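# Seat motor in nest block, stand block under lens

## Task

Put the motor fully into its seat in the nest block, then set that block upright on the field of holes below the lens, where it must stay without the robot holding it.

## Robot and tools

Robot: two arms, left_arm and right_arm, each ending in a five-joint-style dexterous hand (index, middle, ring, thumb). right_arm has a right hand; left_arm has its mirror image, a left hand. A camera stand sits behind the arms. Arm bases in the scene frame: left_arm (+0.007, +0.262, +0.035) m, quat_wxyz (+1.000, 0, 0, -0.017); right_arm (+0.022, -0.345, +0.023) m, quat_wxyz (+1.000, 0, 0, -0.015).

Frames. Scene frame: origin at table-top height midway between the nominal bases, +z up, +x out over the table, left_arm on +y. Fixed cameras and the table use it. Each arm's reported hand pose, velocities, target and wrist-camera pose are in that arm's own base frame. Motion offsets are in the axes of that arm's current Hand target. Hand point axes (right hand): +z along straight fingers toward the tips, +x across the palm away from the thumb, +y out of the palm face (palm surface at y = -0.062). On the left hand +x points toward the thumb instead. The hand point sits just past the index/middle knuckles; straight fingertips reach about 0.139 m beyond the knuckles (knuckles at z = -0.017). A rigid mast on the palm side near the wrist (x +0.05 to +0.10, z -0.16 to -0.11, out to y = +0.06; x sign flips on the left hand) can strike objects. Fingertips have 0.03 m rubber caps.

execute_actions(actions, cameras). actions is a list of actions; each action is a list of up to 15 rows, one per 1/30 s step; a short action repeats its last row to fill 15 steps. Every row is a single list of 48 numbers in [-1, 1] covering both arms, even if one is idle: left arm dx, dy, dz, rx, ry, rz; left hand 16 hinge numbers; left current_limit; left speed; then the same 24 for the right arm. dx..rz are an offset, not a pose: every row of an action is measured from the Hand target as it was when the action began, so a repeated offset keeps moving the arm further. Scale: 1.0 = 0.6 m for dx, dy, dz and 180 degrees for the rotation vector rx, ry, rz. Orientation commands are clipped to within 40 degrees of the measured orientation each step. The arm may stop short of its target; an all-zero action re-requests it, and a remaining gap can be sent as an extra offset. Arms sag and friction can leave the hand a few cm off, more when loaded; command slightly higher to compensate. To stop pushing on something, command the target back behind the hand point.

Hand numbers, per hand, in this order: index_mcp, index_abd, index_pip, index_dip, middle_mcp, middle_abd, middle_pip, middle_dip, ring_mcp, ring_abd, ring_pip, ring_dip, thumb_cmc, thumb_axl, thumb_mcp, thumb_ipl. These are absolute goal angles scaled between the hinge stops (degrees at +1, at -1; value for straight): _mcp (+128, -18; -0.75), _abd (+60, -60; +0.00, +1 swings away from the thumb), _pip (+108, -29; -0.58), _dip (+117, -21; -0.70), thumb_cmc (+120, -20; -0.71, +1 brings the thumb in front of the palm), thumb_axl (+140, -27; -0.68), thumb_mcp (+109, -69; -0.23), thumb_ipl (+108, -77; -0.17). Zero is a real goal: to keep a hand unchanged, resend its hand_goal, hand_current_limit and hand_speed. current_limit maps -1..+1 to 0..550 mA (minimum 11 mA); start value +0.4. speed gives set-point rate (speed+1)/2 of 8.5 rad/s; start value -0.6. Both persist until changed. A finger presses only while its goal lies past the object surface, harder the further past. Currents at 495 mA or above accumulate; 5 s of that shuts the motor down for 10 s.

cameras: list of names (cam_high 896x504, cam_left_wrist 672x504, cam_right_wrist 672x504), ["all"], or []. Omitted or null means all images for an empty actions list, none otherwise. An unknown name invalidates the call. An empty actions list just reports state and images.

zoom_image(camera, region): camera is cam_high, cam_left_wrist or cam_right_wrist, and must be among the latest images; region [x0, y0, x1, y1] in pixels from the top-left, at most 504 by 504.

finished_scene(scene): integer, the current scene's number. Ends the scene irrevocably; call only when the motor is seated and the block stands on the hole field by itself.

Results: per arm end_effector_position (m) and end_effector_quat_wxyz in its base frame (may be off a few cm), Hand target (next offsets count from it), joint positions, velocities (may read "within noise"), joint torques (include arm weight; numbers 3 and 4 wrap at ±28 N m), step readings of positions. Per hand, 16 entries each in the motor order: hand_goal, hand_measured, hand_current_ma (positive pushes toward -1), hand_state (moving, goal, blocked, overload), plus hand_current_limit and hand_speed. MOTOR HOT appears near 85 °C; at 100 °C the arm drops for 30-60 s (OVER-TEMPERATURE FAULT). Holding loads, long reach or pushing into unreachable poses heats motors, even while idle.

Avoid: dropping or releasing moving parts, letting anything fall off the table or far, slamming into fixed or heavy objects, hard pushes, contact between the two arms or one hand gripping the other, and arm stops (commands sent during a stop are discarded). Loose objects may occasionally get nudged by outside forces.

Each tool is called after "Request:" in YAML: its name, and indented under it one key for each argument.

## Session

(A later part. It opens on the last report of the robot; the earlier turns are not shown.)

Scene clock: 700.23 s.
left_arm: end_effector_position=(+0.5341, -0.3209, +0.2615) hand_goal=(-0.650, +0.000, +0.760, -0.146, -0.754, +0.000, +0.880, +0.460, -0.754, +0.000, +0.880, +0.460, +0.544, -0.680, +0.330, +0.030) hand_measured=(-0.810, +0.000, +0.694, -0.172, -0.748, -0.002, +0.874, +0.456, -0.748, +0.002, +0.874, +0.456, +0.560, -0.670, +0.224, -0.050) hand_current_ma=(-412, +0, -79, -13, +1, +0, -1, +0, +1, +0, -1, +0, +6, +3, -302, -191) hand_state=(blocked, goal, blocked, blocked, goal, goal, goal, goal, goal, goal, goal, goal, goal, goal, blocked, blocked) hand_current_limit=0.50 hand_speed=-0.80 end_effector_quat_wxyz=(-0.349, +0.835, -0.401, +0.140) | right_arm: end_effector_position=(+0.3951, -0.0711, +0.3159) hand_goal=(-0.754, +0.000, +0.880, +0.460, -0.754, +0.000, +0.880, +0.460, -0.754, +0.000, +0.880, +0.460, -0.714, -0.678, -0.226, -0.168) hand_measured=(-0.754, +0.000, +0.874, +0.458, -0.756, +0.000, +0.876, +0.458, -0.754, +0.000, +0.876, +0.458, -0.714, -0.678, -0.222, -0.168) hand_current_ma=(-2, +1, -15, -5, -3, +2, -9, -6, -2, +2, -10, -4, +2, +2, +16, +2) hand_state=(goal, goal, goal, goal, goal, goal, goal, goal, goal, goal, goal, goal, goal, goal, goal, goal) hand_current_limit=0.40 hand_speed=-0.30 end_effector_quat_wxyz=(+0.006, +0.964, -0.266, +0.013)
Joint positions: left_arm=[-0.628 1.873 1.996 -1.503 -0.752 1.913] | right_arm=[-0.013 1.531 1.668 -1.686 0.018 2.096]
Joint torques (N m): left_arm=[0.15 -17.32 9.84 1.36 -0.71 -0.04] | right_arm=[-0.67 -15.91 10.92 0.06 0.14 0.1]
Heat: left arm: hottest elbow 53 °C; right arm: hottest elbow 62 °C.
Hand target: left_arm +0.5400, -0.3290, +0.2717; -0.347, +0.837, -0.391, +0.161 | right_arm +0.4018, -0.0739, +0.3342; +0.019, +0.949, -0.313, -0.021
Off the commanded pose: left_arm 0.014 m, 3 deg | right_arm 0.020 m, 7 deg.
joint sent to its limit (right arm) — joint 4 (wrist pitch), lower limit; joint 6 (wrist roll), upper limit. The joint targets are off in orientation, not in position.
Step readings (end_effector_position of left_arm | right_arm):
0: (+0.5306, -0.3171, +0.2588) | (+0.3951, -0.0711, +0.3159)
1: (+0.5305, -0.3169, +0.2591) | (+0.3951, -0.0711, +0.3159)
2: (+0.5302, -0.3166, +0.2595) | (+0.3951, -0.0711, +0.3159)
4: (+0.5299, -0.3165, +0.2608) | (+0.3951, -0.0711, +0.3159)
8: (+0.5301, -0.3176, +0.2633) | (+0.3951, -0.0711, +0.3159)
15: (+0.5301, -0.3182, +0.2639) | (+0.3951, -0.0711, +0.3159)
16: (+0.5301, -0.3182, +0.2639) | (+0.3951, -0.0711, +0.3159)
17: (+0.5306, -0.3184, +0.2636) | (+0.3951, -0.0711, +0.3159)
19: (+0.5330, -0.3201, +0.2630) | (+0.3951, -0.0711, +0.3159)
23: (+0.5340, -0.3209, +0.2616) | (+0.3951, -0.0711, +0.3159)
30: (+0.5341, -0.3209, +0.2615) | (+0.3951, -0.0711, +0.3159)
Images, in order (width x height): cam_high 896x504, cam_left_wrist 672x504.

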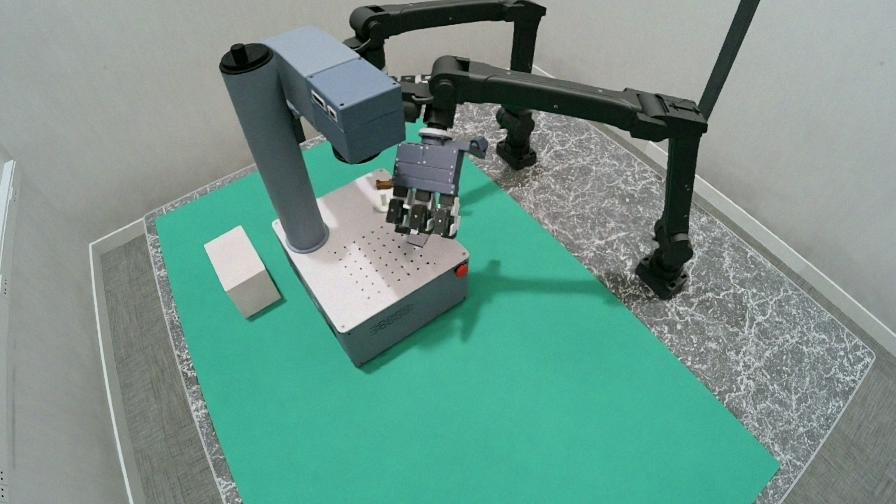

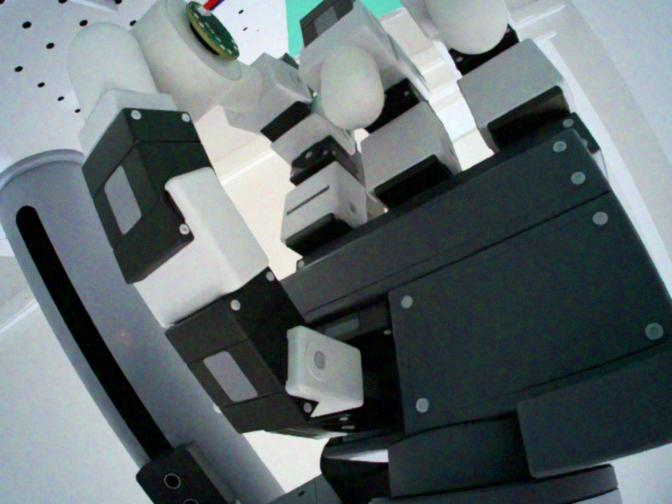

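Request:
execute_actions:
  actions:
    - [[-0.0022,0.012,-0.0004,0,0,0,-0.65,0,0.76,-0.145,-0.754,0,0.88,0.46,-0.754,0,0.88,0.46,0.545,-0.68,0.33,0.03,0.5,-0.8,0,0,0,0,0,0,-0.754,0,0.88,0.46,-0.754,0,0.88,0.46,-0.754,0,0.88,0.46,-0.714,-0.678,-0.226,-0.168,0.4,-0.3],[-0.0045,0.0245,-0.0008,0,0,0,-0.65,0,0.76,-0.145,-0.754,0,0.88,0.46,-0.754,0,0.88,0.46,0.545,-0.68,0.33,0.03,0.5,-0.8,0,0,0,0,0,0,-0.754,0,0.88,0.46,-0.754,0,0.88,0.46,-0.754,0,0.88,0.46,-0.714,-0.678,-0.226,-0.168,0.4,-0.3]]
  cameras: ["cam_high","cam_left_wrist"]

Request:
zoom_image:
  camera: "cam_left_wrist"
  region: [50, 0, 290, 160]

Request:
zoom_image:
  camera: "cam_high"
  region: [380, 180, 470, 260]

Scene clock: 707.80 s.
left_arm: end_effector_position=(+0.5227, -0.3279, +0.2389) hand_goal=(-0.650, +0.000, +0.760, -0.146, -0.754, +0.000, +0.880, +0.460, -0.754, +0.000, +0.880, +0.460, +0.544, -0.680, +0.330, +0.030) hand_measured=(-0.810, +0.000, +0.694, -0.172, -0.748, -0.002, +0.874, +0.456, -0.748, +0.002, +0.874, +0.458, +0.560, -0.670, +0.224, -0.050) hand_current_ma=(-413, +0, -79, -13, +1, +0, -1, +0, +1, +0, -1, +0, +6, +3, -302, -191) hand_state=(blocked, goal, blocked, blocked, goal, goal, goal, goal, goal, goal, goal, goal, goal, goal, blocked, blocked) hand_current_limit=0.50 hand_speed=-0.80 end_effector_quat_wxyz=(-0.352, +0.833, -0.407, +0.130) | right_arm: end_effector_position=(+0.3951, -0.0711, +0.3159) hand_goal=(-0.754, +0.000, +0.880, +0.460, -0.754, +0.000, +0.880, +0.460, -0.754, +0.000, +0.880, +0.460, -0.714, -0.678, -0.226, -0.168) hand_measured=(-0.754, +0.000, +0.874, +0.458, -0.756, +0.000, +0.876, +0.458, -0.754, +0.000, +0.876, +0.458, -0.714, -0.678, -0.222, -0.168) hand_current_ma=(-2, +1, -15, -5, -3, +2, -9, -6, -2, +2, -10, -4, +2, +2, +16, +2) hand_state=(goal, goal, goal, goal, goal, goal, goal, goal, goal, goal, goal, goal, goal, goal, goal, goal) hand_current_limit=0.40 hand_speed=-0.30 end_effector_quat_wxyz=(+0.006, +0.964, -0.266, +0.013)
Joint positions: left_arm=[-0.65 1.872 1.937 -1.484 -0.758 1.891] | right_arm=[-0.013 1.531 1.668 -1.686 0.018 2.096]
Joint torques (N m): left_arm=[0.38 -18.37 10.37 1.28 -0.65 -0.05] | right_arm=[-0.73 -15.91 10.91 0.08 0.14 0.1]
Heat: left arm: hottest elbow 52 °C; right arm: hottest elbow 62 °C.
Hand target: left_arm +0.5299, -0.3339, +0.2616; -0.347, +0.837, -0.391, +0.161 | right_arm +0.4018, -0.0739, +0.3342; +0.019, +0.949, -0.313, -0.021
Off the commanded pose: left_arm 0.025 m, 4 deg | right_arm 0.020 m, 7 deg.
joint sent to its limit (right arm) — joint 4 (wrist pitch), lower limit; joint 6 (wrist roll), upper limit. The joint targets are off in orientation, not in position.
Step readings (end_effector_position of left_arm | right_arm):
0: (+0.5341, -0.3209, +0.2615) | (+0.3951, -0.0711, +0.3159)
1: (+0.5340, -0.3212, +0.2605) | (+0.3951, -0.0711, +0.3159)
2: (+0.5340, -0.3214, +0.2584) | (+0.3951, -0.0711, +0.3159)
4: (+0.5320, -0.3222, +0.2514) | (+0.3951, -0.0711, +0.3159)
8: (+0.5241, -0.3245, +0.2394) | (+0.3951, -0.0711, +0.3159)
15: (+0.5226, -0.3278, +0.2389) | (+0.3951, -0.0711, +0.3159)
Images, in order (width x height): cam_high 896x504, cam_left_wrist 672x504.

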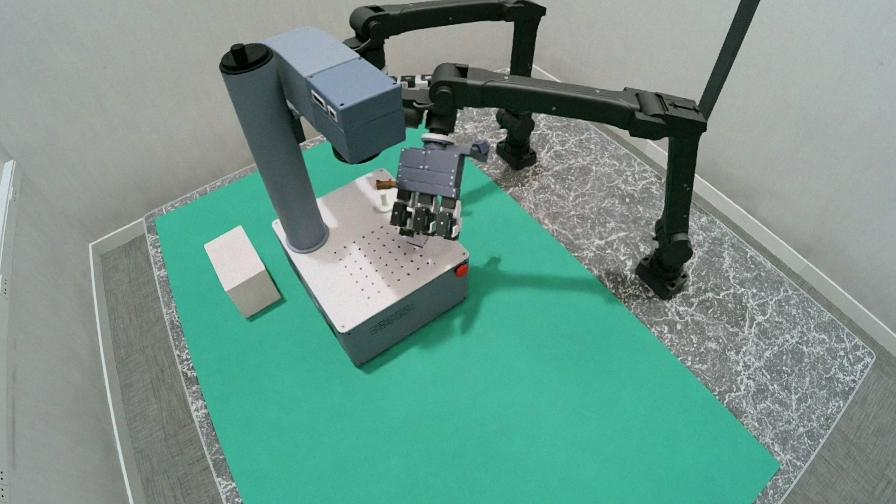

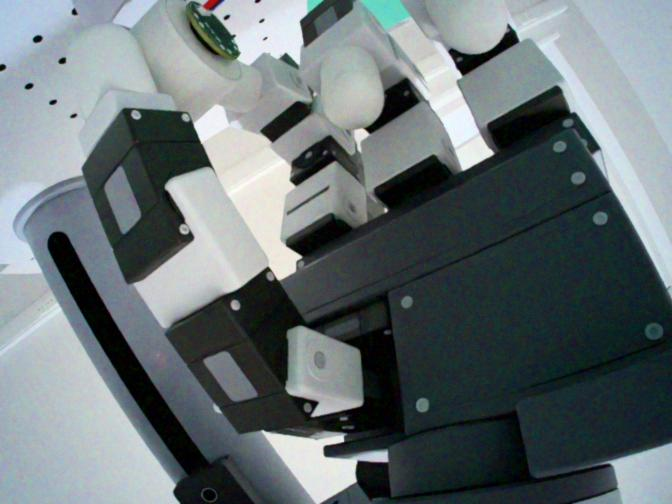

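Scaled by 2.100 from the camera's 672x504 image, which has a finer 960x720 frame.

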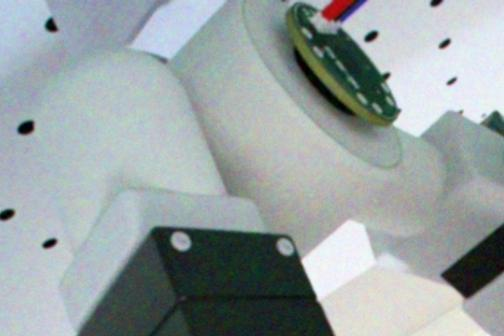

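Scaled by 5.600 from the camera's 896x504 image, which has a finer 1280x720 frame.

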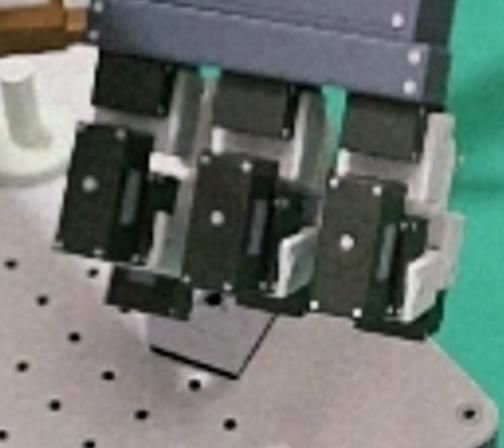

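Request:
zoom_image:
  camera: "cam_left_wrist"
  region: [50, 0, 150, 50]

Request:
zoom_image:
  camera: "cam_left_wrist"
  region: [140, 0, 260, 100]

Scaled by 5.040 from the camera's 672x504 image, which has a finer 960x720 frame.

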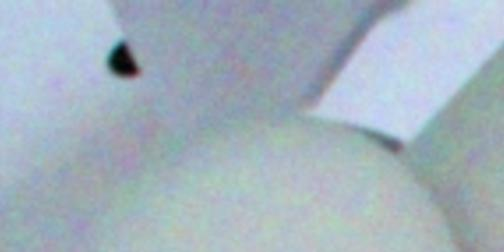

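Scaled by 4.200 from the camera's 672x504 image, which has a finer 960x720 frame.

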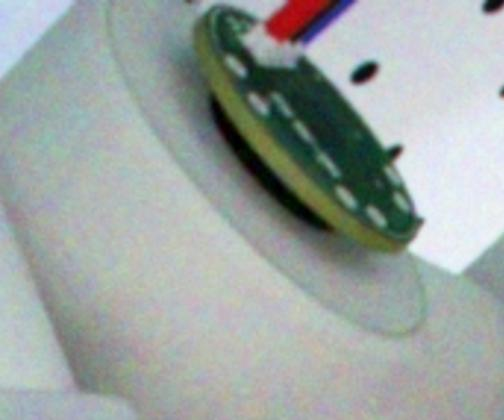

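Request:
execute_actions:
  actions:
    - [[-0.0004,0.003,0.0048,0,0,0,-0.65,0,0.76,-0.145,-0.754,0,0.88,0.46,-0.754,0,0.88,0.46,0.545,-0.68,0.33,0.03,0.5,-0.8,0,0,0,0,0,0,-0.754,0,0.88,0.46,-0.754,0,0.88,0.46,-0.754,0,0.88,0.46,-0.714,-0.678,-0.226,-0.168,0.4,-0.3],[-0.0008,0.006,0.0096,0,0,0,-0.65,0,0.76,-0.145,-0.754,0,0.88,0.46,-0.754,0,0.88,0.46,0.545,-0.68,0.33,0.03,0.5,-0.8,0,0,0,0,0,0,-0.754,0,0.88,0.46,-0.754,0,0.88,0.46,-0.754,0,0.88,0.46,-0.714,-0.678,-0.226,-0.168,0.4,-0.3],[-0.0012,0.0092,0.0145,0,0,0,-0.65,0,0.76,-0.145,-0.754,0,0.88,0.46,-0.754,0,0.88,0.46,0.545,-0.68,0.33,0.03,0.5,-0.8,0,0,0,0,0,0,-0.754,0,0.88,0.46,-0.754,0,0.88,0.46,-0.754,0,0.88,0.46,-0.714,-0.678,-0.226,-0.168,0.4,-0.3]]
  cameras: ["cam_high","cam_left_wrist"]

Request:
zoom_image:
  camera: "cam_left_wrist"
  region: [50, 0, 150, 50]

Request:
zoom_image:
  camera: "cam_left_wrist"
  region: [140, 0, 260, 100]

Request:
zoom_image:
  camera: "cam_high"
  region: [380, 180, 470, 260]

Scene clock: 722.30 s.
left_arm: end_effector_position=(+0.5240, -0.3289, +0.2284) hand_goal=(-0.650, +0.000, +0.760, -0.146, -0.754, +0.000, +0.880, +0.460, -0.754, +0.000, +0.880, +0.460, +0.544, -0.680, +0.330, +0.030) hand_measured=(-0.810, +0.000, +0.694, -0.172, -0.748, -0.002, +0.874, +0.456, -0.748, +0.002, +0.874, +0.458, +0.560, -0.670, +0.224, -0.050) hand_current_ma=(-412, +0, -79, -13, +1, +0, -1, +0, +1, +0, -1, +0, +6, +3, -302, -191) hand_state=(blocked, goal, blocked, blocked, goal, goal, goal, goal, goal, goal, goal, goal, goal, goal, blocked, blocked) hand_current_limit=0.50 hand_speed=-0.80 end_effector_quat_wxyz=(-0.352, +0.833, -0.406, +0.132) | right_arm: end_effector_position=(+0.3951, -0.0711, +0.3159) hand_goal=(-0.754, +0.000, +0.880, +0.460, -0.754, +0.000, +0.880, +0.460, -0.754, +0.000, +0.880, +0.460, -0.714, -0.678, -0.226, -0.168) hand_measured=(-0.754, +0.000, +0.874, +0.458, -0.756, +0.000, +0.876, +0.458, -0.754, +0.000, +0.876, +0.458, -0.714, -0.678, -0.222, -0.168) hand_current_ma=(-2, +1, -15, -5, -3, +2, -9, -6, -2, +2, -10, -4, +2, +2, +16, +2) hand_state=(goal, goal, goal, goal, goal, goal, goal, goal, goal, goal, goal, goal, goal, goal, goal, goal) hand_current_limit=0.40 hand_speed=-0.30 end_effector_quat_wxyz=(+0.006, +0.964, -0.266, +0.013)
Joint positions: left_arm=[-0.65 1.872 1.909 -1.452 -0.758 1.89] | right_arm=[-0.013 1.531 1.668 -1.686 0.018 2.096]
Joint torques (N m): left_arm=[0.79 -18.67 10.04 1.26 -0.63 0.01] | right_arm=[-0.73 -15.91 10.92 0.06 0.13 0.1]
Heat: left arm: hottest elbow 52 °C; right arm: hottest elbow 62 °C.
Hand target: left_arm +0.5312, -0.3319, +0.2516; -0.347, +0.837, -0.391, +0.161 | right_arm +0.4018, -0.0739, +0.3342; +0.019, +0.949, -0.313, -0.021
Off the commanded pose: left_arm 0.024 m, 4 deg | right_arm 0.020 m, 7 deg.
joint sent to its limit (right arm) — joint 4 (wrist pitch), lower limit; joint 6 (wrist roll), upper limit. The joint targets are off in orientation, not in position.
Step readings (end_effector_position of left_arm | right_arm):
0: (+0.5227, -0.3279, +0.2389) | (+0.3951, -0.0711, +0.3159)
1: (+0.5229, -0.3281, +0.2389) | (+0.3951, -0.0711, +0.3159)
2: (+0.5234, -0.3284, +0.2383) | (+0.3951, -0.0711, +0.3159)
4: (+0.5251, -0.3297, +0.2358) | (+0.3951, -0.0711, +0.3159)
8: (+0.5241, -0.3290, +0.2295) | (+0.3951, -0.0711, +0.3159)
15: (+0.5239, -0.3288, +0.2284) | (+0.3951, -0.0711, +0.3159)
Images, in order (width x height): cam_high 896x504, cam_left_wrist 672x504.

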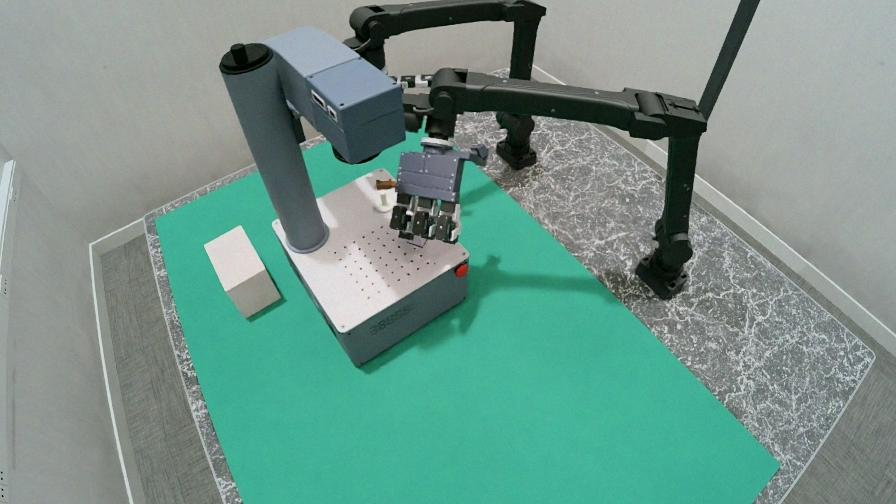

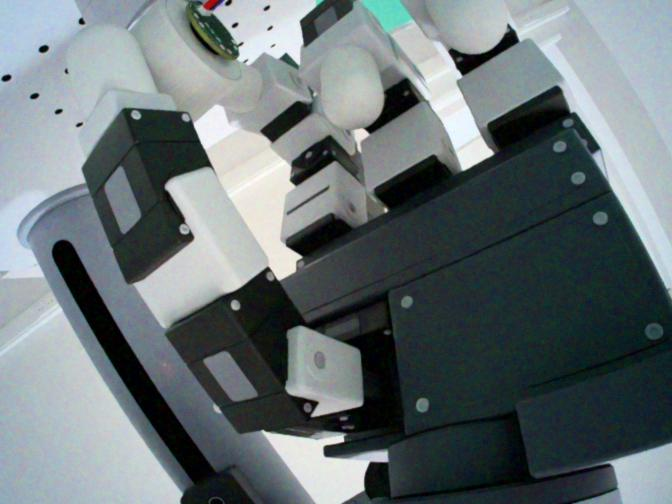

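Scaled by 5.040 from the camera's 672x504 image, which has a finer 960x720 frame.

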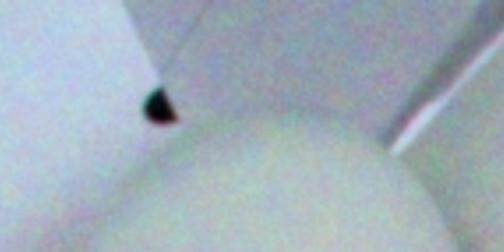

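Scaled by 4.200 from the camera's 672x504 image, which has a finer 960x720 frame.

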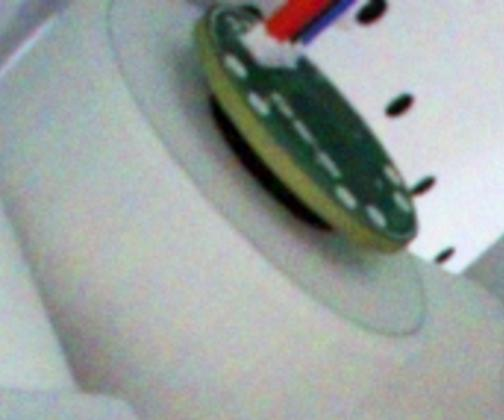

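Scaled by 5.600 from the camera's 896x504 image, which has a finer 1280x720 frame.

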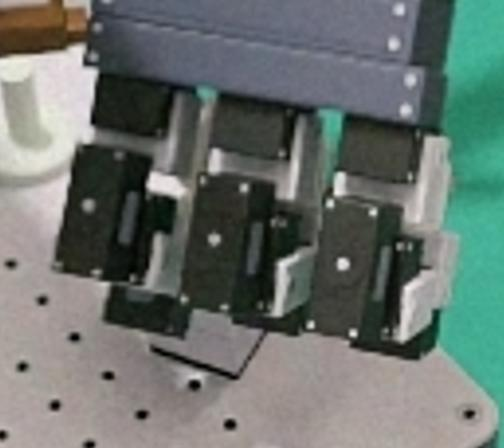

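Request:
zoom_image:
  camera: "cam_left_wrist"
  region: [110, 0, 170, 40]

Scaled by 8.400 from the camera's 672x504 image, which has a finer 960x720 frame.

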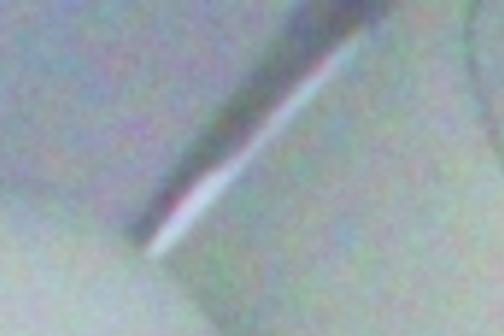

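Request:
execute_actions:
  actions:
    - [[-0.0025,-0.0006,0.0006,0,0,0,-0.65,0,0.76,-0.145,-0.754,0,0.88,0.46,-0.754,0,0.88,0.46,0.545,-0.68,0.33,0.03,0.5,-0.8,0,0,0,0,0,0,-0.754,0,0.88,0.46,-0.754,0,0.88,0.46,-0.754,0,0.88,0.46,-0.714,-0.678,-0.226,-0.168,0.4,-0.3],[-0.005,-0.0012,0.0012,0,0,0,-0.65,0,0.76,-0.145,-0.754,0,0.88,0.46,-0.754,0,0.88,0.46,0.545,-0.68,0.33,0.03,0.5,-0.8,0,0,0,0,0,0,-0.754,0,0.88,0.46,-0.754,0,0.88,0.46,-0.754,0,0.88,0.46,-0.714,-0.678,-0.226,-0.168,0.4,-0.3]]
  cameras: ["cam_left_wrist"]

Request:
zoom_image:
  camera: "cam_left_wrist"
  region: [50, 0, 170, 60]

Scene clock: 734.73 s.
left_arm: end_effector_position=(+0.5230, -0.3281, +0.2239) hand_goal=(-0.650, +0.000, +0.760, -0.146, -0.754, +0.000, +0.880, +0.460, -0.754, +0.000, +0.880, +0.460, +0.544, -0.680, +0.330, +0.030) hand_measured=(-0.810, +0.000, +0.694, -0.172, -0.748, -0.002, +0.874, +0.456, -0.748, +0.002, +0.874, +0.458, +0.560, -0.670, +0.224, -0.050) hand_current_ma=(-412, +0, -79, -13, +1, +0, -1, +0, +1, +0, -1, +0, +6, +3, -302, -191) hand_state=(blocked, goal, blocked, blocked, goal, goal, goal, goal, goal, goal, goal, goal, goal, goal, blocked, blocked) hand_current_limit=0.50 hand_speed=-0.80 end_effector_quat_wxyz=(-0.352, +0.833, -0.407, +0.130) | right_arm: end_effector_position=(+0.3951, -0.0711, +0.3159) hand_goal=(-0.754, +0.000, +0.880, +0.460, -0.754, +0.000, +0.880, +0.460, -0.754, +0.000, +0.880, +0.460, -0.714, -0.678, -0.226, -0.168) hand_measured=(-0.754, +0.000, +0.874, +0.458, -0.756, +0.000, +0.876, +0.458, -0.754, +0.000, +0.876, +0.458, -0.714, -0.678, -0.222, -0.168) hand_current_ma=(-2, +1, -15, -5, -3, +2, -9, -6, -2, +2, -10, -4, +2, +2, +16, +2) hand_state=(goal, goal, goal, goal, goal, goal, goal, goal, goal, goal, goal, goal, goal, goal, goal, goal) hand_current_limit=0.40 hand_speed=-0.30 end_effector_quat_wxyz=(+0.006, +0.964, -0.266, +0.013)
Joint positions: left_arm=[-0.65 1.872 1.898 -1.446 -0.758 1.89] | right_arm=[-0.013 1.531 1.668 -1.686 0.018 2.096]
Joint torques (N m): left_arm=[1.08 -19.43 9.94 1.29 -0.61 0.05] | right_arm=[-0.67 -15.97 10.91 0.08 0.13 0.1]
Heat: left arm: hottest elbow 52 °C; right arm: hottest elbow 63 °C.
Hand target: left_arm +0.5301, -0.3289, +0.2516; -0.347, +0.837, -0.391, +0.161 | right_arm +0.4018, -0.0739, +0.3342; +0.019, +0.949, -0.313, -0.021
Off the commanded pose: left_arm 0.029 m, 4 deg | right_arm 0.020 m, 7 deg.
joint sent to its limit (right arm) — joint 4 (wrist pitch), lower limit; joint 6 (wrist roll), upper limit. The joint targets are off in orientation, not in position.
Step readings (end_effector_position of left_arm | right_arm):
0: (+0.5240, -0.3289, +0.2284) | (+0.3951, -0.0711, +0.3159)
1: (+0.5240, -0.3289, +0.2283) | (+0.3951, -0.0711, +0.3159)
2: (+0.5241, -0.3289, +0.2278) | (+0.3951, -0.0711, +0.3159)
4: (+0.5241, -0.3290, +0.2265) | (+0.3951, -0.0711, +0.3159)
8: (+0.5231, -0.3282, +0.2240) | (+0.3951, -0.0711, +0.3159)
15: (+0.5230, -0.3281, +0.2239) | (+0.3951, -0.0711, +0.3159)
Images, in order (width x height): cam_left_wrist 672x504.

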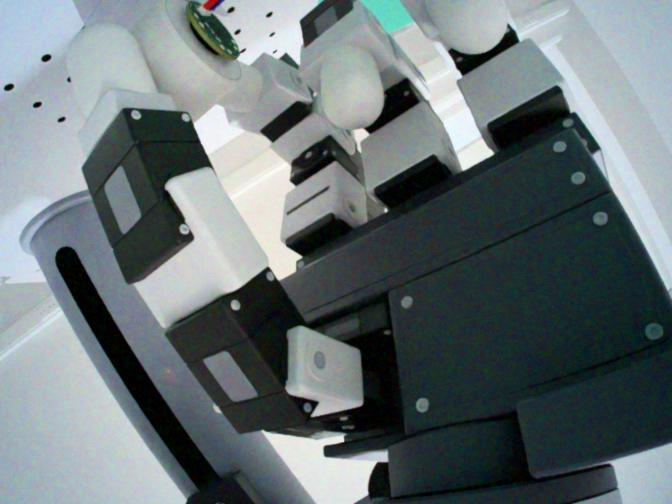

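Scaled by 4.200 from the camera's 672x504 image, which has a finer 960x720 frame.

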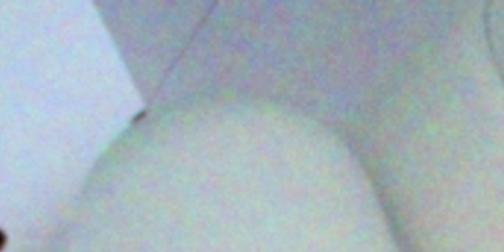

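Request:
execute_actions:
  actions:
    - [[-0.0016,0.0033,0.0036,0,0,0,-0.65,0,0.76,-0.145,-0.754,0,0.88,0.46,-0.754,0,0.88,0.46,0.545,-0.68,0.33,0.03,0.5,-0.8,0,0,0,0,0,0,-0.754,0,0.88,0.46,-0.754,0,0.88,0.46,-0.754,0,0.88,0.46,-0.714,-0.678,-0.226,-0.168,0.4,-0.3],[-0.0033,0.0067,0.0073,0,0,0,-0.65,0,0.76,-0.145,-0.754,0,0.88,0.46,-0.754,0,0.88,0.46,0.545,-0.68,0.33,0.03,0.5,-0.8,0,0,0,0,0,0,-0.754,0,0.88,0.46,-0.754,0,0.88,0.46,-0.754,0,0.88,0.46,-0.714,-0.678,-0.226,-0.168,0.4,-0.3]]
  cameras: ["cam_left_wrist","cam_high"]

Request:
zoom_image:
  camera: "cam_left_wrist"
  region: [50, 0, 290, 160]

Request:
zoom_image:
  camera: "cam_high"
  region: [380, 180, 470, 260]

Scene clock: 737.73 s.
left_arm: end_effector_position=(+0.5223, -0.3276, +0.2154) hand_goal=(-0.650, +0.000, +0.760, -0.146, -0.754, +0.000, +0.880, +0.460, -0.754, +0.000, +0.880, +0.460, +0.544, -0.680, +0.330, +0.030) hand_measured=(-0.810, +0.000, +0.694, -0.166, -0.748, -0.002, +0.874, +0.456, -0.748, +0.002, +0.874, +0.458, +0.562, -0.670, +0.224, -0.050) hand_current_ma=(-413, +0, -79, -9, +1, +0, -1, +0, +1, +0, -1, +0, +7, +4, -302, -191) hand_state=(blocked, goal, blocked, blocked, goal, goal, goal, goal, goal, goal, goal, goal, goal, goal, blocked, blocked) hand_current_limit=0.50 hand_speed=-0.80 end_effector_quat_wxyz=(-0.353, +0.833, -0.407, +0.129) | right_arm: end_effector_position=(+0.3951, -0.0711, +0.3159) hand_goal=(-0.754, +0.000, +0.880, +0.460, -0.754, +0.000, +0.880, +0.460, -0.754, +0.000, +0.880, +0.460, -0.714, -0.678, -0.226, -0.168) hand_measured=(-0.754, +0.000, +0.874, +0.458, -0.756, +0.000, +0.876, +0.458, -0.754, +0.000, +0.876, +0.458, -0.714, -0.678, -0.222, -0.168) hand_current_ma=(-2, +1, -15, -5, -3, +2, -9, -6, -2, +2, -10, -4, +2, +2, +16, +2) hand_state=(goal, goal, goal, goal, goal, goal, goal, goal, goal, goal, goal, goal, goal, goal, goal, goal) hand_current_limit=0.40 hand_speed=-0.30 end_effector_quat_wxyz=(+0.006, +0.964, -0.266, +0.013)
Joint positions: left_arm=[-0.65 1.87 1.874 -1.425 -0.758 1.89] | right_arm=[-0.013 1.531 1.668 -1.686 0.018 2.096]
Joint torques (N m): left_arm=[1.14 -19.78 9.73 1.28 -0.6 0.07] | right_arm=[-0.79 -15.97 10.88 0.1 0.14 0.1]
Heat: left arm: hottest elbow 52 °C; right arm: hottest elbow 63 °C.
Hand target: left_arm +0.5289, -0.3272, +0.2458; -0.347, +0.837, -0.391, +0.161 | right_arm +0.4018, -0.0739, +0.3342; +0.019, +0.949, -0.313, -0.021
Off the commanded pose: left_arm 0.031 m, 4 deg | right_arm 0.020 m, 7 deg.
joint sent to its limit (right arm) — joint 4 (wrist pitch), lower limit; joint 6 (wrist roll), upper limit. The joint targets are off in orientation, not in position.
Step readings (end_effector_position of left_arm | right_arm):
0: (+0.5230, -0.3281, +0.2239) | (+0.3951, -0.0711, +0.3159)
1: (+0.5231, -0.3282, +0.2234) | (+0.3951, -0.0711, +0.3159)
2: (+0.5234, -0.3284, +0.2225) | (+0.3951, -0.0711, +0.3159)
4: (+0.5235, -0.3285, +0.2193) | (+0.3951, -0.0711, +0.3159)
8: (+0.5222, -0.3275, +0.2154) | (+0.3951, -0.0711, +0.3159)
15: (+0.5223, -0.3276, +0.2154) | (+0.3951, -0.0711, +0.3159)
Images, in order (width x height): cam_high 896x504, cam_left_wrist 672x504.

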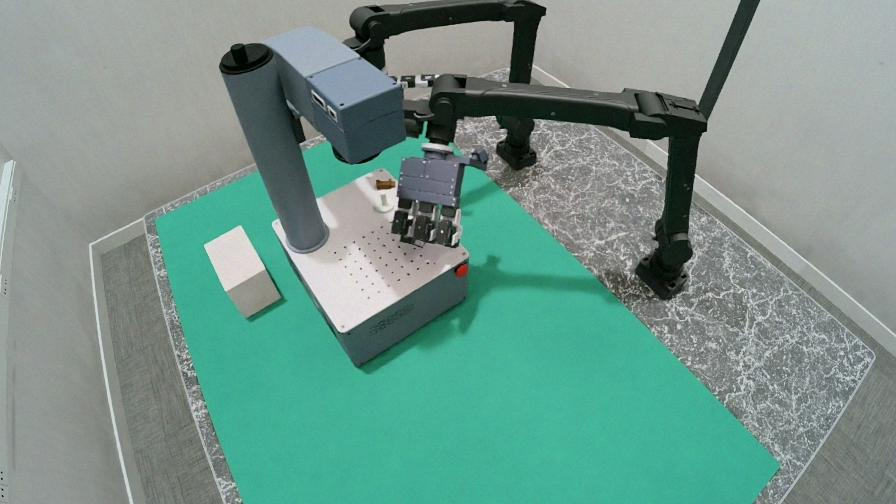

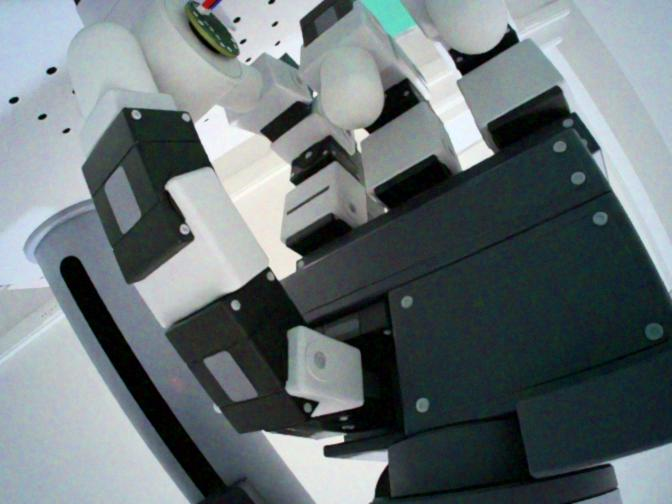

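Scaled by 2.100 from the camera's 672x504 image, which has a finer 960x720 frame.

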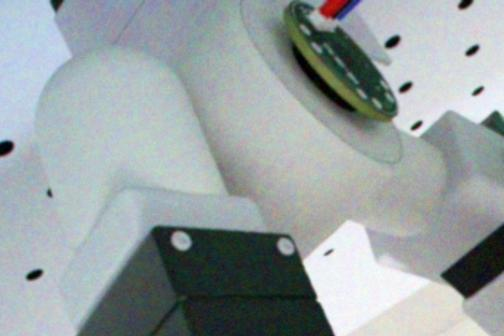

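Scaled by 5.600 from the camera's 896x504 image, which has a finer 1280x720 frame.

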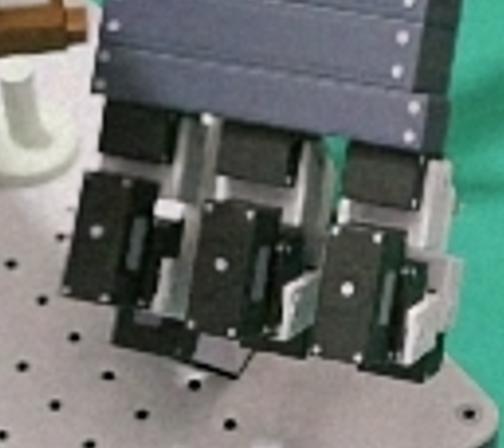

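Request:
zoom_image:
  camera: "cam_left_wrist"
  region: [150, 0, 260, 92]

Request:
zoom_image:
  camera: "cam_high"
  region: [395, 215, 445, 255]

Scaled by 4.582 from the camera's 672x504 image, which has a finer 960x720 frame.

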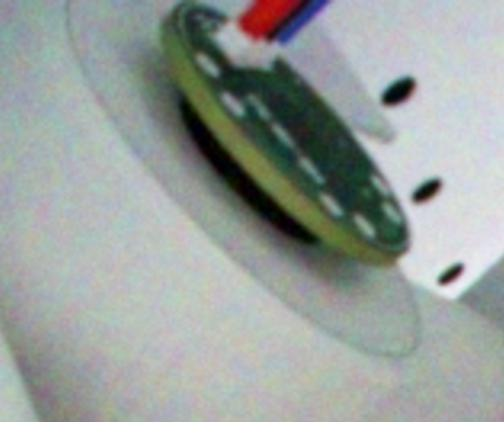

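Scaled by 10.080 from the camera's 896x504 image, which has a finer 1280x720 frame.

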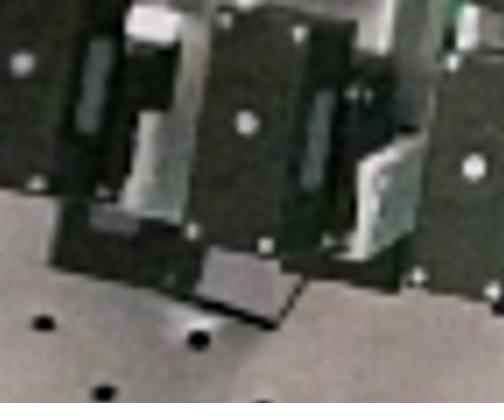

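Request:
execute_actions:
  actions:
    - [[0,0.0024,0.0024,0,0,0,-0.65,0,0.76,-0.145,-0.754,0,0.88,0.46,-0.754,0,0.88,0.46,0.545,-0.68,0.33,0.03,0.5,-0.8,0,0,0,0,0,0,-0.754,0,0.88,0.46,-0.754,0,0.88,0.46,-0.754,0,0.88,0.46,-0.714,-0.678,-0.226,-0.168,0.4,-0.3],[0,0.0047,0.0047,0,0,0,-0.65,0,0.76,-0.145,-0.754,0,0.88,0.46,-0.754,0,0.88,0.46,0.545,-0.68,0.33,0.03,0.5,-0.8,0,0,0,0,0,0,-0.754,0,0.88,0.46,-0.754,0,0.88,0.46,-0.754,0,0.88,0.46,-0.714,-0.678,-0.226,-0.168,0.4,-0.3]]
  cameras: ["cam_left_wrist","cam_high"]

Request:
zoom_image:
  camera: "cam_left_wrist"
  region: [150, 0, 260, 92]

Request:
zoom_image:
  camera: "cam_high"
  region: [395, 215, 445, 255]

Scene clock: 744.63 s.
left_arm: end_effector_position=(+0.5226, -0.3278, +0.2151) hand_goal=(-0.650, +0.000, +0.760, -0.146, -0.754, +0.000, +0.880, +0.460, -0.754, +0.000, +0.880, +0.460, +0.544, -0.680, +0.330, +0.030) hand_measured=(-0.810, +0.000, +0.694, -0.166, -0.748, -0.002, +0.874, +0.456, -0.748, +0.002, +0.874, +0.458, +0.562, -0.668, +0.224, -0.050) hand_current_ma=(-412, +0, -79, -9, +1, +0, -1, +0, +1, +0, -1, +0, +8, +4, -302, -191) hand_state=(blocked, goal, blocked, blocked, goal, goal, goal, goal, goal, goal, goal, goal, goal, goal, blocked, blocked) hand_current_limit=0.50 hand_speed=-0.80 end_effector_quat_wxyz=(-0.352, +0.833, -0.407, +0.131) | right_arm: end_effector_position=(+0.3951, -0.0711, +0.3159) hand_goal=(-0.754, +0.000, +0.880, +0.460, -0.754, +0.000, +0.880, +0.460, -0.754, +0.000, +0.880, +0.460, -0.714, -0.678, -0.226, -0.168) hand_measured=(-0.754, +0.000, +0.874, +0.458, -0.756, +0.000, +0.876, +0.458, -0.754, +0.000, +0.876, +0.458, -0.714, -0.678, -0.222, -0.168) hand_current_ma=(-2, +1, -15, -5, -3, +2, -9, -6, -2, +2, -10, -4, +2, +2, +16, +2) hand_state=(goal, goal, goal, goal, goal, goal, goal, goal, goal, goal, goal, goal, goal, goal, goal, goal) hand_current_limit=0.40 hand_speed=-0.30 end_effector_quat_wxyz=(+0.006, +0.964, -0.266, +0.013)
Joint positions: left_arm=[-0.65 1.868 1.87 -1.419 -0.758 1.89] | right_arm=[-0.013 1.531 1.668 -1.686 0.018 2.096]
Joint torques (N m): left_arm=[1.14 -19.6 9.37 1.43 -0.6 0.08] | right_arm=[-0.73 -15.85 10.91 0.08 0.14 0.1]
Heat: left arm: hottest elbow 52 °C; right arm: hottest elbow 63 °C.
Hand target: left_arm +0.5290, -0.3272, +0.2418; -0.347, +0.837, -0.391, +0.161 | right_arm +0.4018, -0.0739, +0.3342; +0.019, +0.949, -0.313, -0.021
Off the commanded pose: left_arm 0.027 m, 4 deg | right_arm 0.020 m, 7 deg.
joint sent to its limit (right arm) — joint 4 (wrist pitch), lower limit; joint 6 (wrist roll), upper limit. The joint targets are off in orientation, not in position.
Step readings (end_effector_position of left_arm | right_arm):
0: (+0.5223, -0.3276, +0.2154) | (+0.3951, -0.0711, +0.3159)
1: (+0.5224, -0.3277, +0.2153) | (+0.3951, -0.0711, +0.3159)
2: (+0.5225, -0.3277, +0.2150) | (+0.3951, -0.0711, +0.3159)
4: (+0.5226, -0.3278, +0.2152) | (+0.3951, -0.0711, +0.3159)
8: (+0.5226, -0.3278, +0.2148) | (+0.3951, -0.0711, +0.3159)
15: (+0.5226, -0.3278, +0.2151) | (+0.3951, -0.0711, +0.3159)
Images, in order (width x height): cam_high 896x504, cam_left_wrist 672x504.

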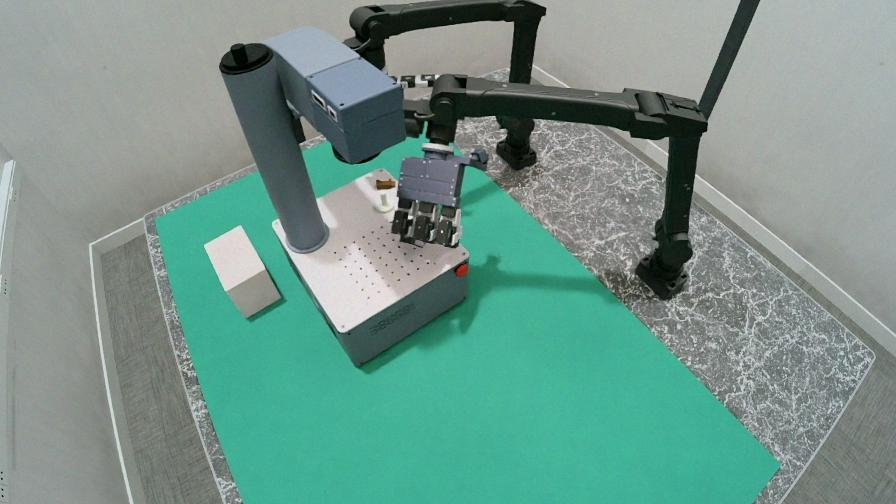

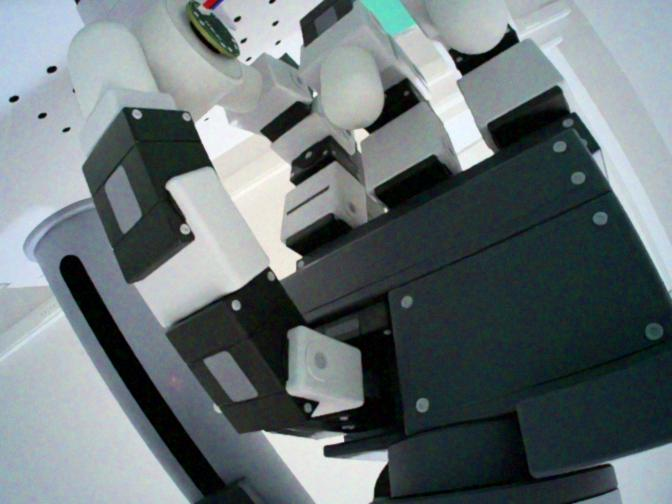

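Scaled by 4.582 from the camera's 672x504 image, which has a finer 960x720 frame.

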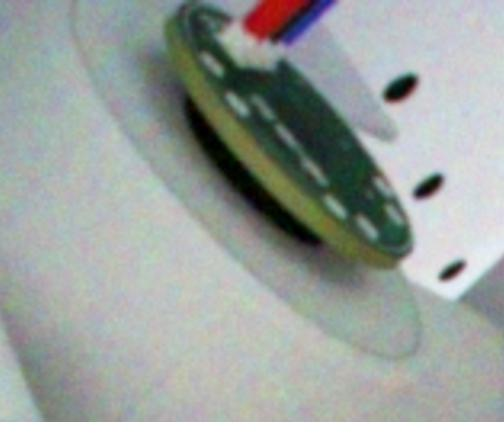

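Scaled by 10.080 from the camera's 896x504 image, which has a finer 1280x720 frame.

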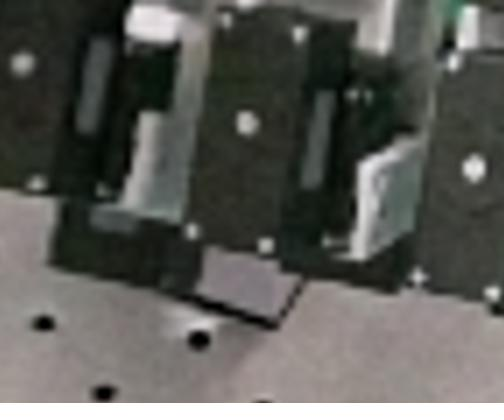

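Request:
execute_actions:
  actions:
    - [[0,0,0,0,0,0,-0.83,0,0.72,-0.165,-0.754,0,0.88,0.46,-0.754,0,0.88,0.46,0.555,-0.68,0.23,-0.12,0.4,-0.9,0,0,0,0,0,0,-0.754,0,0.88,0.46,-0.754,0,0.88,0.46,-0.754,0,0.88,0.46,-0.714,-0.678,-0.226,-0.168,0.4,-0.3]]
    - [[0,0,0,0,0,0,-0.973,0,0.745,-0.145,-0.754,0,0.88,0.46,-0.754,0,0.88,0.46,0.545,-0.68,0.281,-0.438,0.3,-0.8,0,0,0,0,0,0,-0.754,0,0.88,0.46,-0.754,0,0.88,0.46,-0.754,0,0.88,0.46,-0.714,-0.678,-0.226,-0.168,0.4,-0.3]]
  cameras: ["cam_left_wrist","cam_high"]

Request:
zoom_image:
  camera: "cam_left_wrist"
  region: [50, 0, 290, 160]

Request:
zoom_image:
  camera: "cam_high"
  region: [380, 190, 460, 260]

Scene clock: 757.70 s.
left_arm: end_effector_position=(+0.5237, -0.3286, +0.2153) hand_goal=(-0.974, +0.000, +0.744, -0.146, -0.754, +0.000, +0.880, +0.460, -0.754, +0.000, +0.880, +0.460, +0.544, -0.680, +0.280, -0.438) hand_measured=(-0.958, +0.000, +0.738, -0.150, -0.748, -0.002, +0.874, +0.456, -0.748, +0.002, +0.874, +0.458, +0.546, -0.678, +0.278, -0.434) hand_current_ma=(+6, +0, -1, +0, +1, +0, -1, +0, +1, +0, -1, +0, +0, +0, +0, +0) hand_state=(goal, goal, goal, goal, goal, goal, goal, goal, goal, goal, goal, goal, goal, goal, goal, goal) hand_current_limit=0.30 hand_speed=-0.80 end_effector_quat_wxyz=(-0.352, +0.833, -0.405, +0.134) | right_arm: end_effector_position=(+0.3951, -0.0711, +0.3159) hand_goal=(-0.754, +0.000, +0.880, +0.460, -0.754, +0.000, +0.880, +0.460, -0.754, +0.000, +0.880, +0.460, -0.714, -0.678, -0.226, -0.168) hand_measured=(-0.754, +0.000, +0.874, +0.458, -0.756, +0.000, +0.876, +0.458, -0.754, +0.000, +0.876, +0.458, -0.714, -0.678, -0.222, -0.168) hand_current_ma=(-2, +1, -15, -5, -3, +2, -9, -6, -2, +2, -10, -4, +2, +2, +16, +2) hand_state=(goal, goal, goal, goal, goal, goal, goal, goal, goal, goal, goal, goal, goal, goal, goal, goal) hand_current_limit=0.40 hand_speed=-0.30 end_effector_quat_wxyz=(+0.006, +0.964, -0.266, +0.013)
Joint positions: left_arm=[-0.65 1.867 1.869 -1.412 -0.758 1.89] | right_arm=[-0.013 1.531 1.668 -1.686 0.018 2.096]
Joint torques (N m): left_arm=[1.08 -19.6 9.42 1.18 -0.59 0.05] | right_arm=[-0.67 -15.97 10.89 0.08 0.13 0.1]
Heat: left arm: hottest elbow 51 °C; right arm: hottest elbow 63 °C.
Hand target: left_arm +0.5290, -0.3273, +0.2417; -0.347, +0.837, -0.391, +0.161 | right_arm +0.4018, -0.0739, +0.3342; +0.019, +0.949, -0.313, -0.021
Off the commanded pose: left_arm 0.027 m, 4 deg | right_arm 0.020 m, 7 deg.
joint sent to its limit (right arm) — joint 4 (wrist pitch), lower limit; joint 6 (wrist roll), upper limit. The joint targets are off in orientation, not in position.
Step readings (end_effector_position of left_arm | right_arm):
0: (+0.5226, -0.3278, +0.2151) | (+0.3951, -0.0711, +0.3159)
1: (+0.5226, -0.3278, +0.2151) | (+0.3951, -0.0711, +0.3159)
2: (+0.5226, -0.3278, +0.2151) | (+0.3951, -0.0711, +0.3159)
4: (+0.5228, -0.3280, +0.2153) | (+0.3951, -0.0711, +0.3159)
8: (+0.5229, -0.3280, +0.2156) | (+0.3951, -0.0711, +0.3159)
15: (+0.5227, -0.3279, +0.2151) | (+0.3951, -0.0711, +0.3159)
16: (+0.5229, -0.3280, +0.2151) | (+0.3951, -0.0711, +0.3159)
17: (+0.5230, -0.3281, +0.2152) | (+0.3951, -0.0711, +0.3159)
19: (+0.5230, -0.3281, +0.2152) | (+0.3951, -0.0711, +0.3159)
23: (+0.5230, -0.3281, +0.2152) | (+0.3951, -0.0711, +0.3159)
30: (+0.5236, -0.3286, +0.2153) | (+0.3951, -0.0711, +0.3159)
Images, in order (width x height): cam_high 896x504, cam_left_wrist 672x504.

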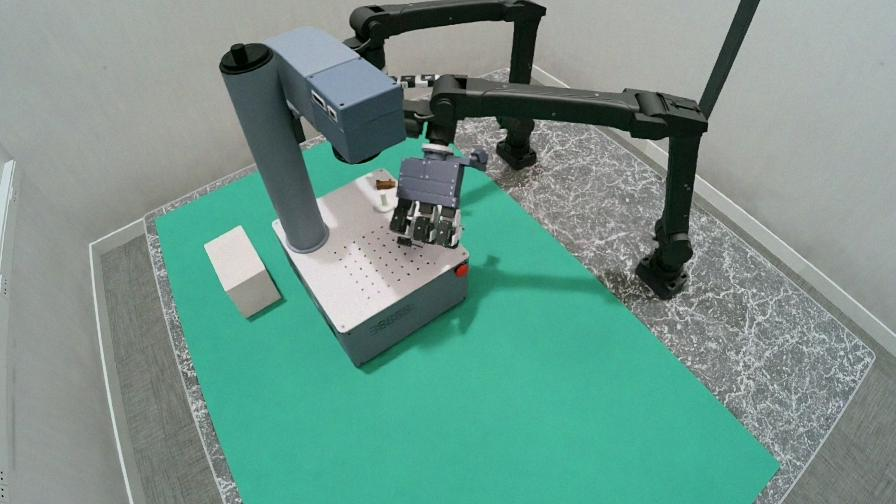

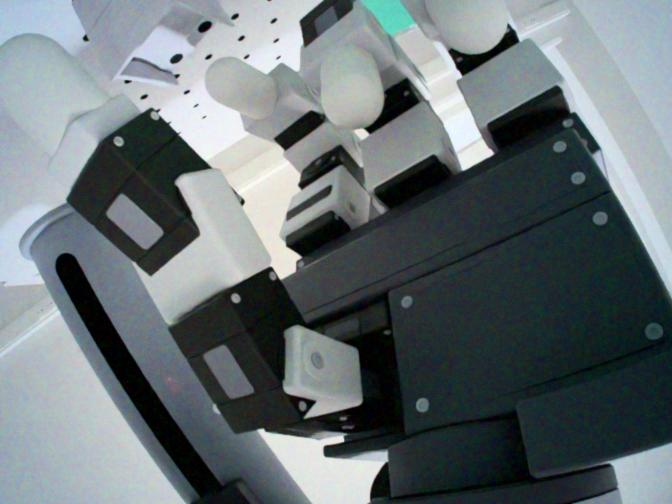

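Scaled by 2.100 from the camera's 672x504 image, which has a finer 960x720 frame.

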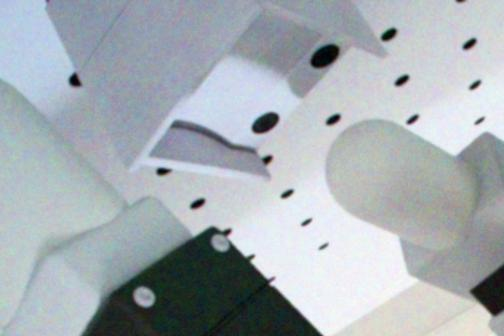

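Scaled by 6.300 from the camera's 896x504 image, which has a finer 1280x720 frame.

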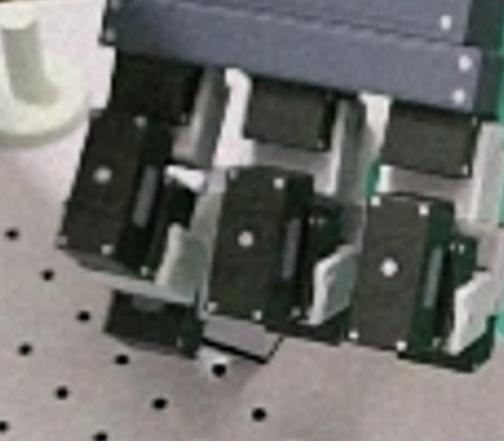

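Request:
zoom_image:
  camera: "cam_left_wrist"
  region: [0, 0, 420, 300]

Request:
execute_actions:
  actions: []
  cameras: ["all"]

Request:
zoom_image:
  camera: "cam_high"
  region: [340, 140, 500, 280]

Scaled by 1.200 from the camera's 672x504 image, which has a finer 960x720 frame.

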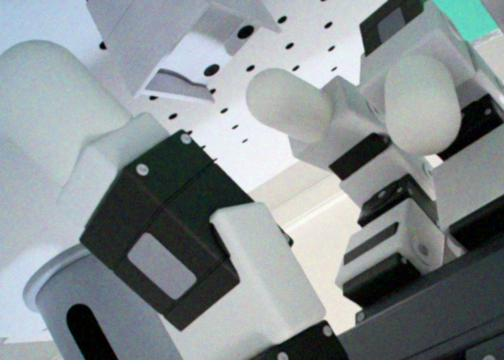

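Scene clock: 758.90 s.
left_arm: end_effector_position=(+0.5237, -0.3286, +0.2153) hand_goal=(-0.974, +0.000, +0.744, -0.146, -0.754, +0.000, +0.880, +0.460, -0.754, +0.000, +0.880, +0.460, +0.544, -0.680, +0.280, -0.438) hand_measured=(-0.958, +0.000, +0.738, -0.150, -0.748, -0.002, +0.874, +0.456, -0.748, +0.002, +0.874, +0.458, +0.546, -0.678, +0.278, -0.434) hand_current_ma=(+6, +0, -1, +0, +1, +0, -1, +0, +1, +0, -1, +0, +0, +0, +0, +0) hand_state=(goal, goal, goal, goal, goal, goal, goal, goal, goal, goal, goal, goal, goal, goal, goal, goal) hand_current_limit=0.30 hand_speed=-0.80 end_effector_quat_wxyz=(-0.352, +0.833, -0.405, +0.134) | right_arm: end_effector_position=(+0.3951, -0.0711, +0.3159) hand_goal=(-0.754, +0.000, +0.880, +0.460, -0.754, +0.000, +0.880, +0.460, -0.754, +0.000, +0.880, +0.460, -0.714, -0.678, -0.226, -0.168) hand_measured=(-0.754, +0.000, +0.874, +0.458, -0.756, +0.000, +0.876, +0.458, -0.754, +0.000, +0.876, +0.458, -0.714, -0.678, -0.222, -0.168) hand_current_ma=(-2, +1, -15, -5, -3, +2, -9, -6, -2, +2, -10, -4, +2, +2, +16, +2) hand_state=(goal, goal, goal, goal, goal, goal, goal, goal, goal, goal, goal, goal, goal, goal, goal, goal) hand_current_limit=0.40 hand_speed=-0.30 end_effector_quat_wxyz=(+0.006, +0.964, -0.266, +0.013)
Joint positions: left_arm=[-0.65 1.867 1.869 -1.412 -0.758 1.89] | right_arm=[-0.013 1.531 1.668 -1.686 0.018 2.096]
Joint velocities: within noise
Joint torques (N m): left_arm=[1.14 -19.55 9.44 1.2 -0.6 0.07] | right_arm=[-0.73 -15.85 10.92 0.05 0.14 0.1]
Heat: left arm: hottest elbow 51 °C; right arm: hottest elbow 63 °C.
Hand target: left_arm +0.5290, -0.3273, +0.2417; -0.347, +0.837, -0.391, +0.161 | right_arm +0.4018, -0.0739, +0.3342; +0.019, +0.949, -0.313, -0.021
Off the commanded pose: left_arm 0.027 m, 4 deg | right_arm 0.020 m, 7 deg.

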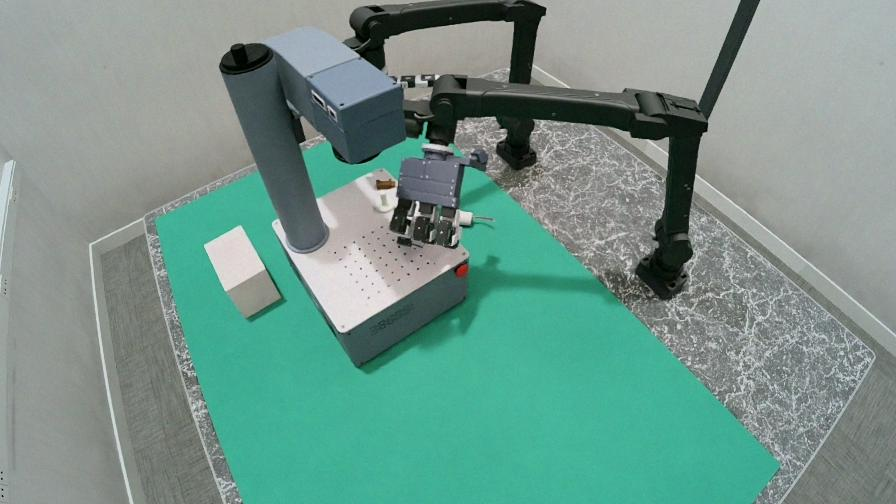

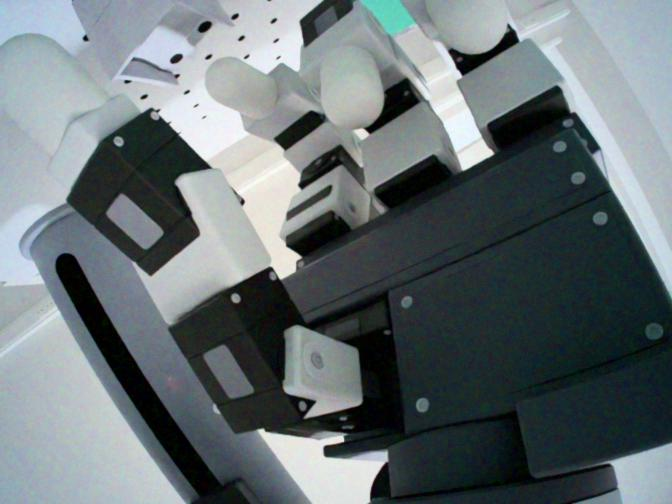

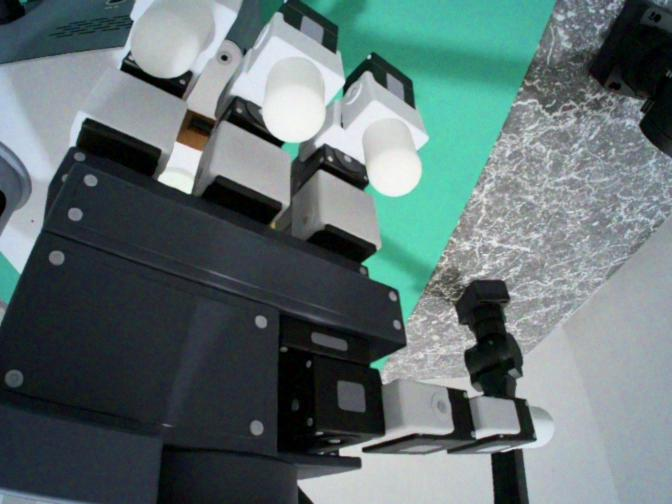

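Scaled by 3.150 from the camera's 896x504 image, which has a finer 1280x720 frame.

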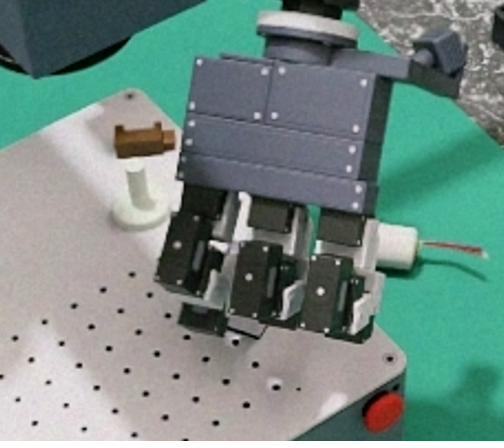

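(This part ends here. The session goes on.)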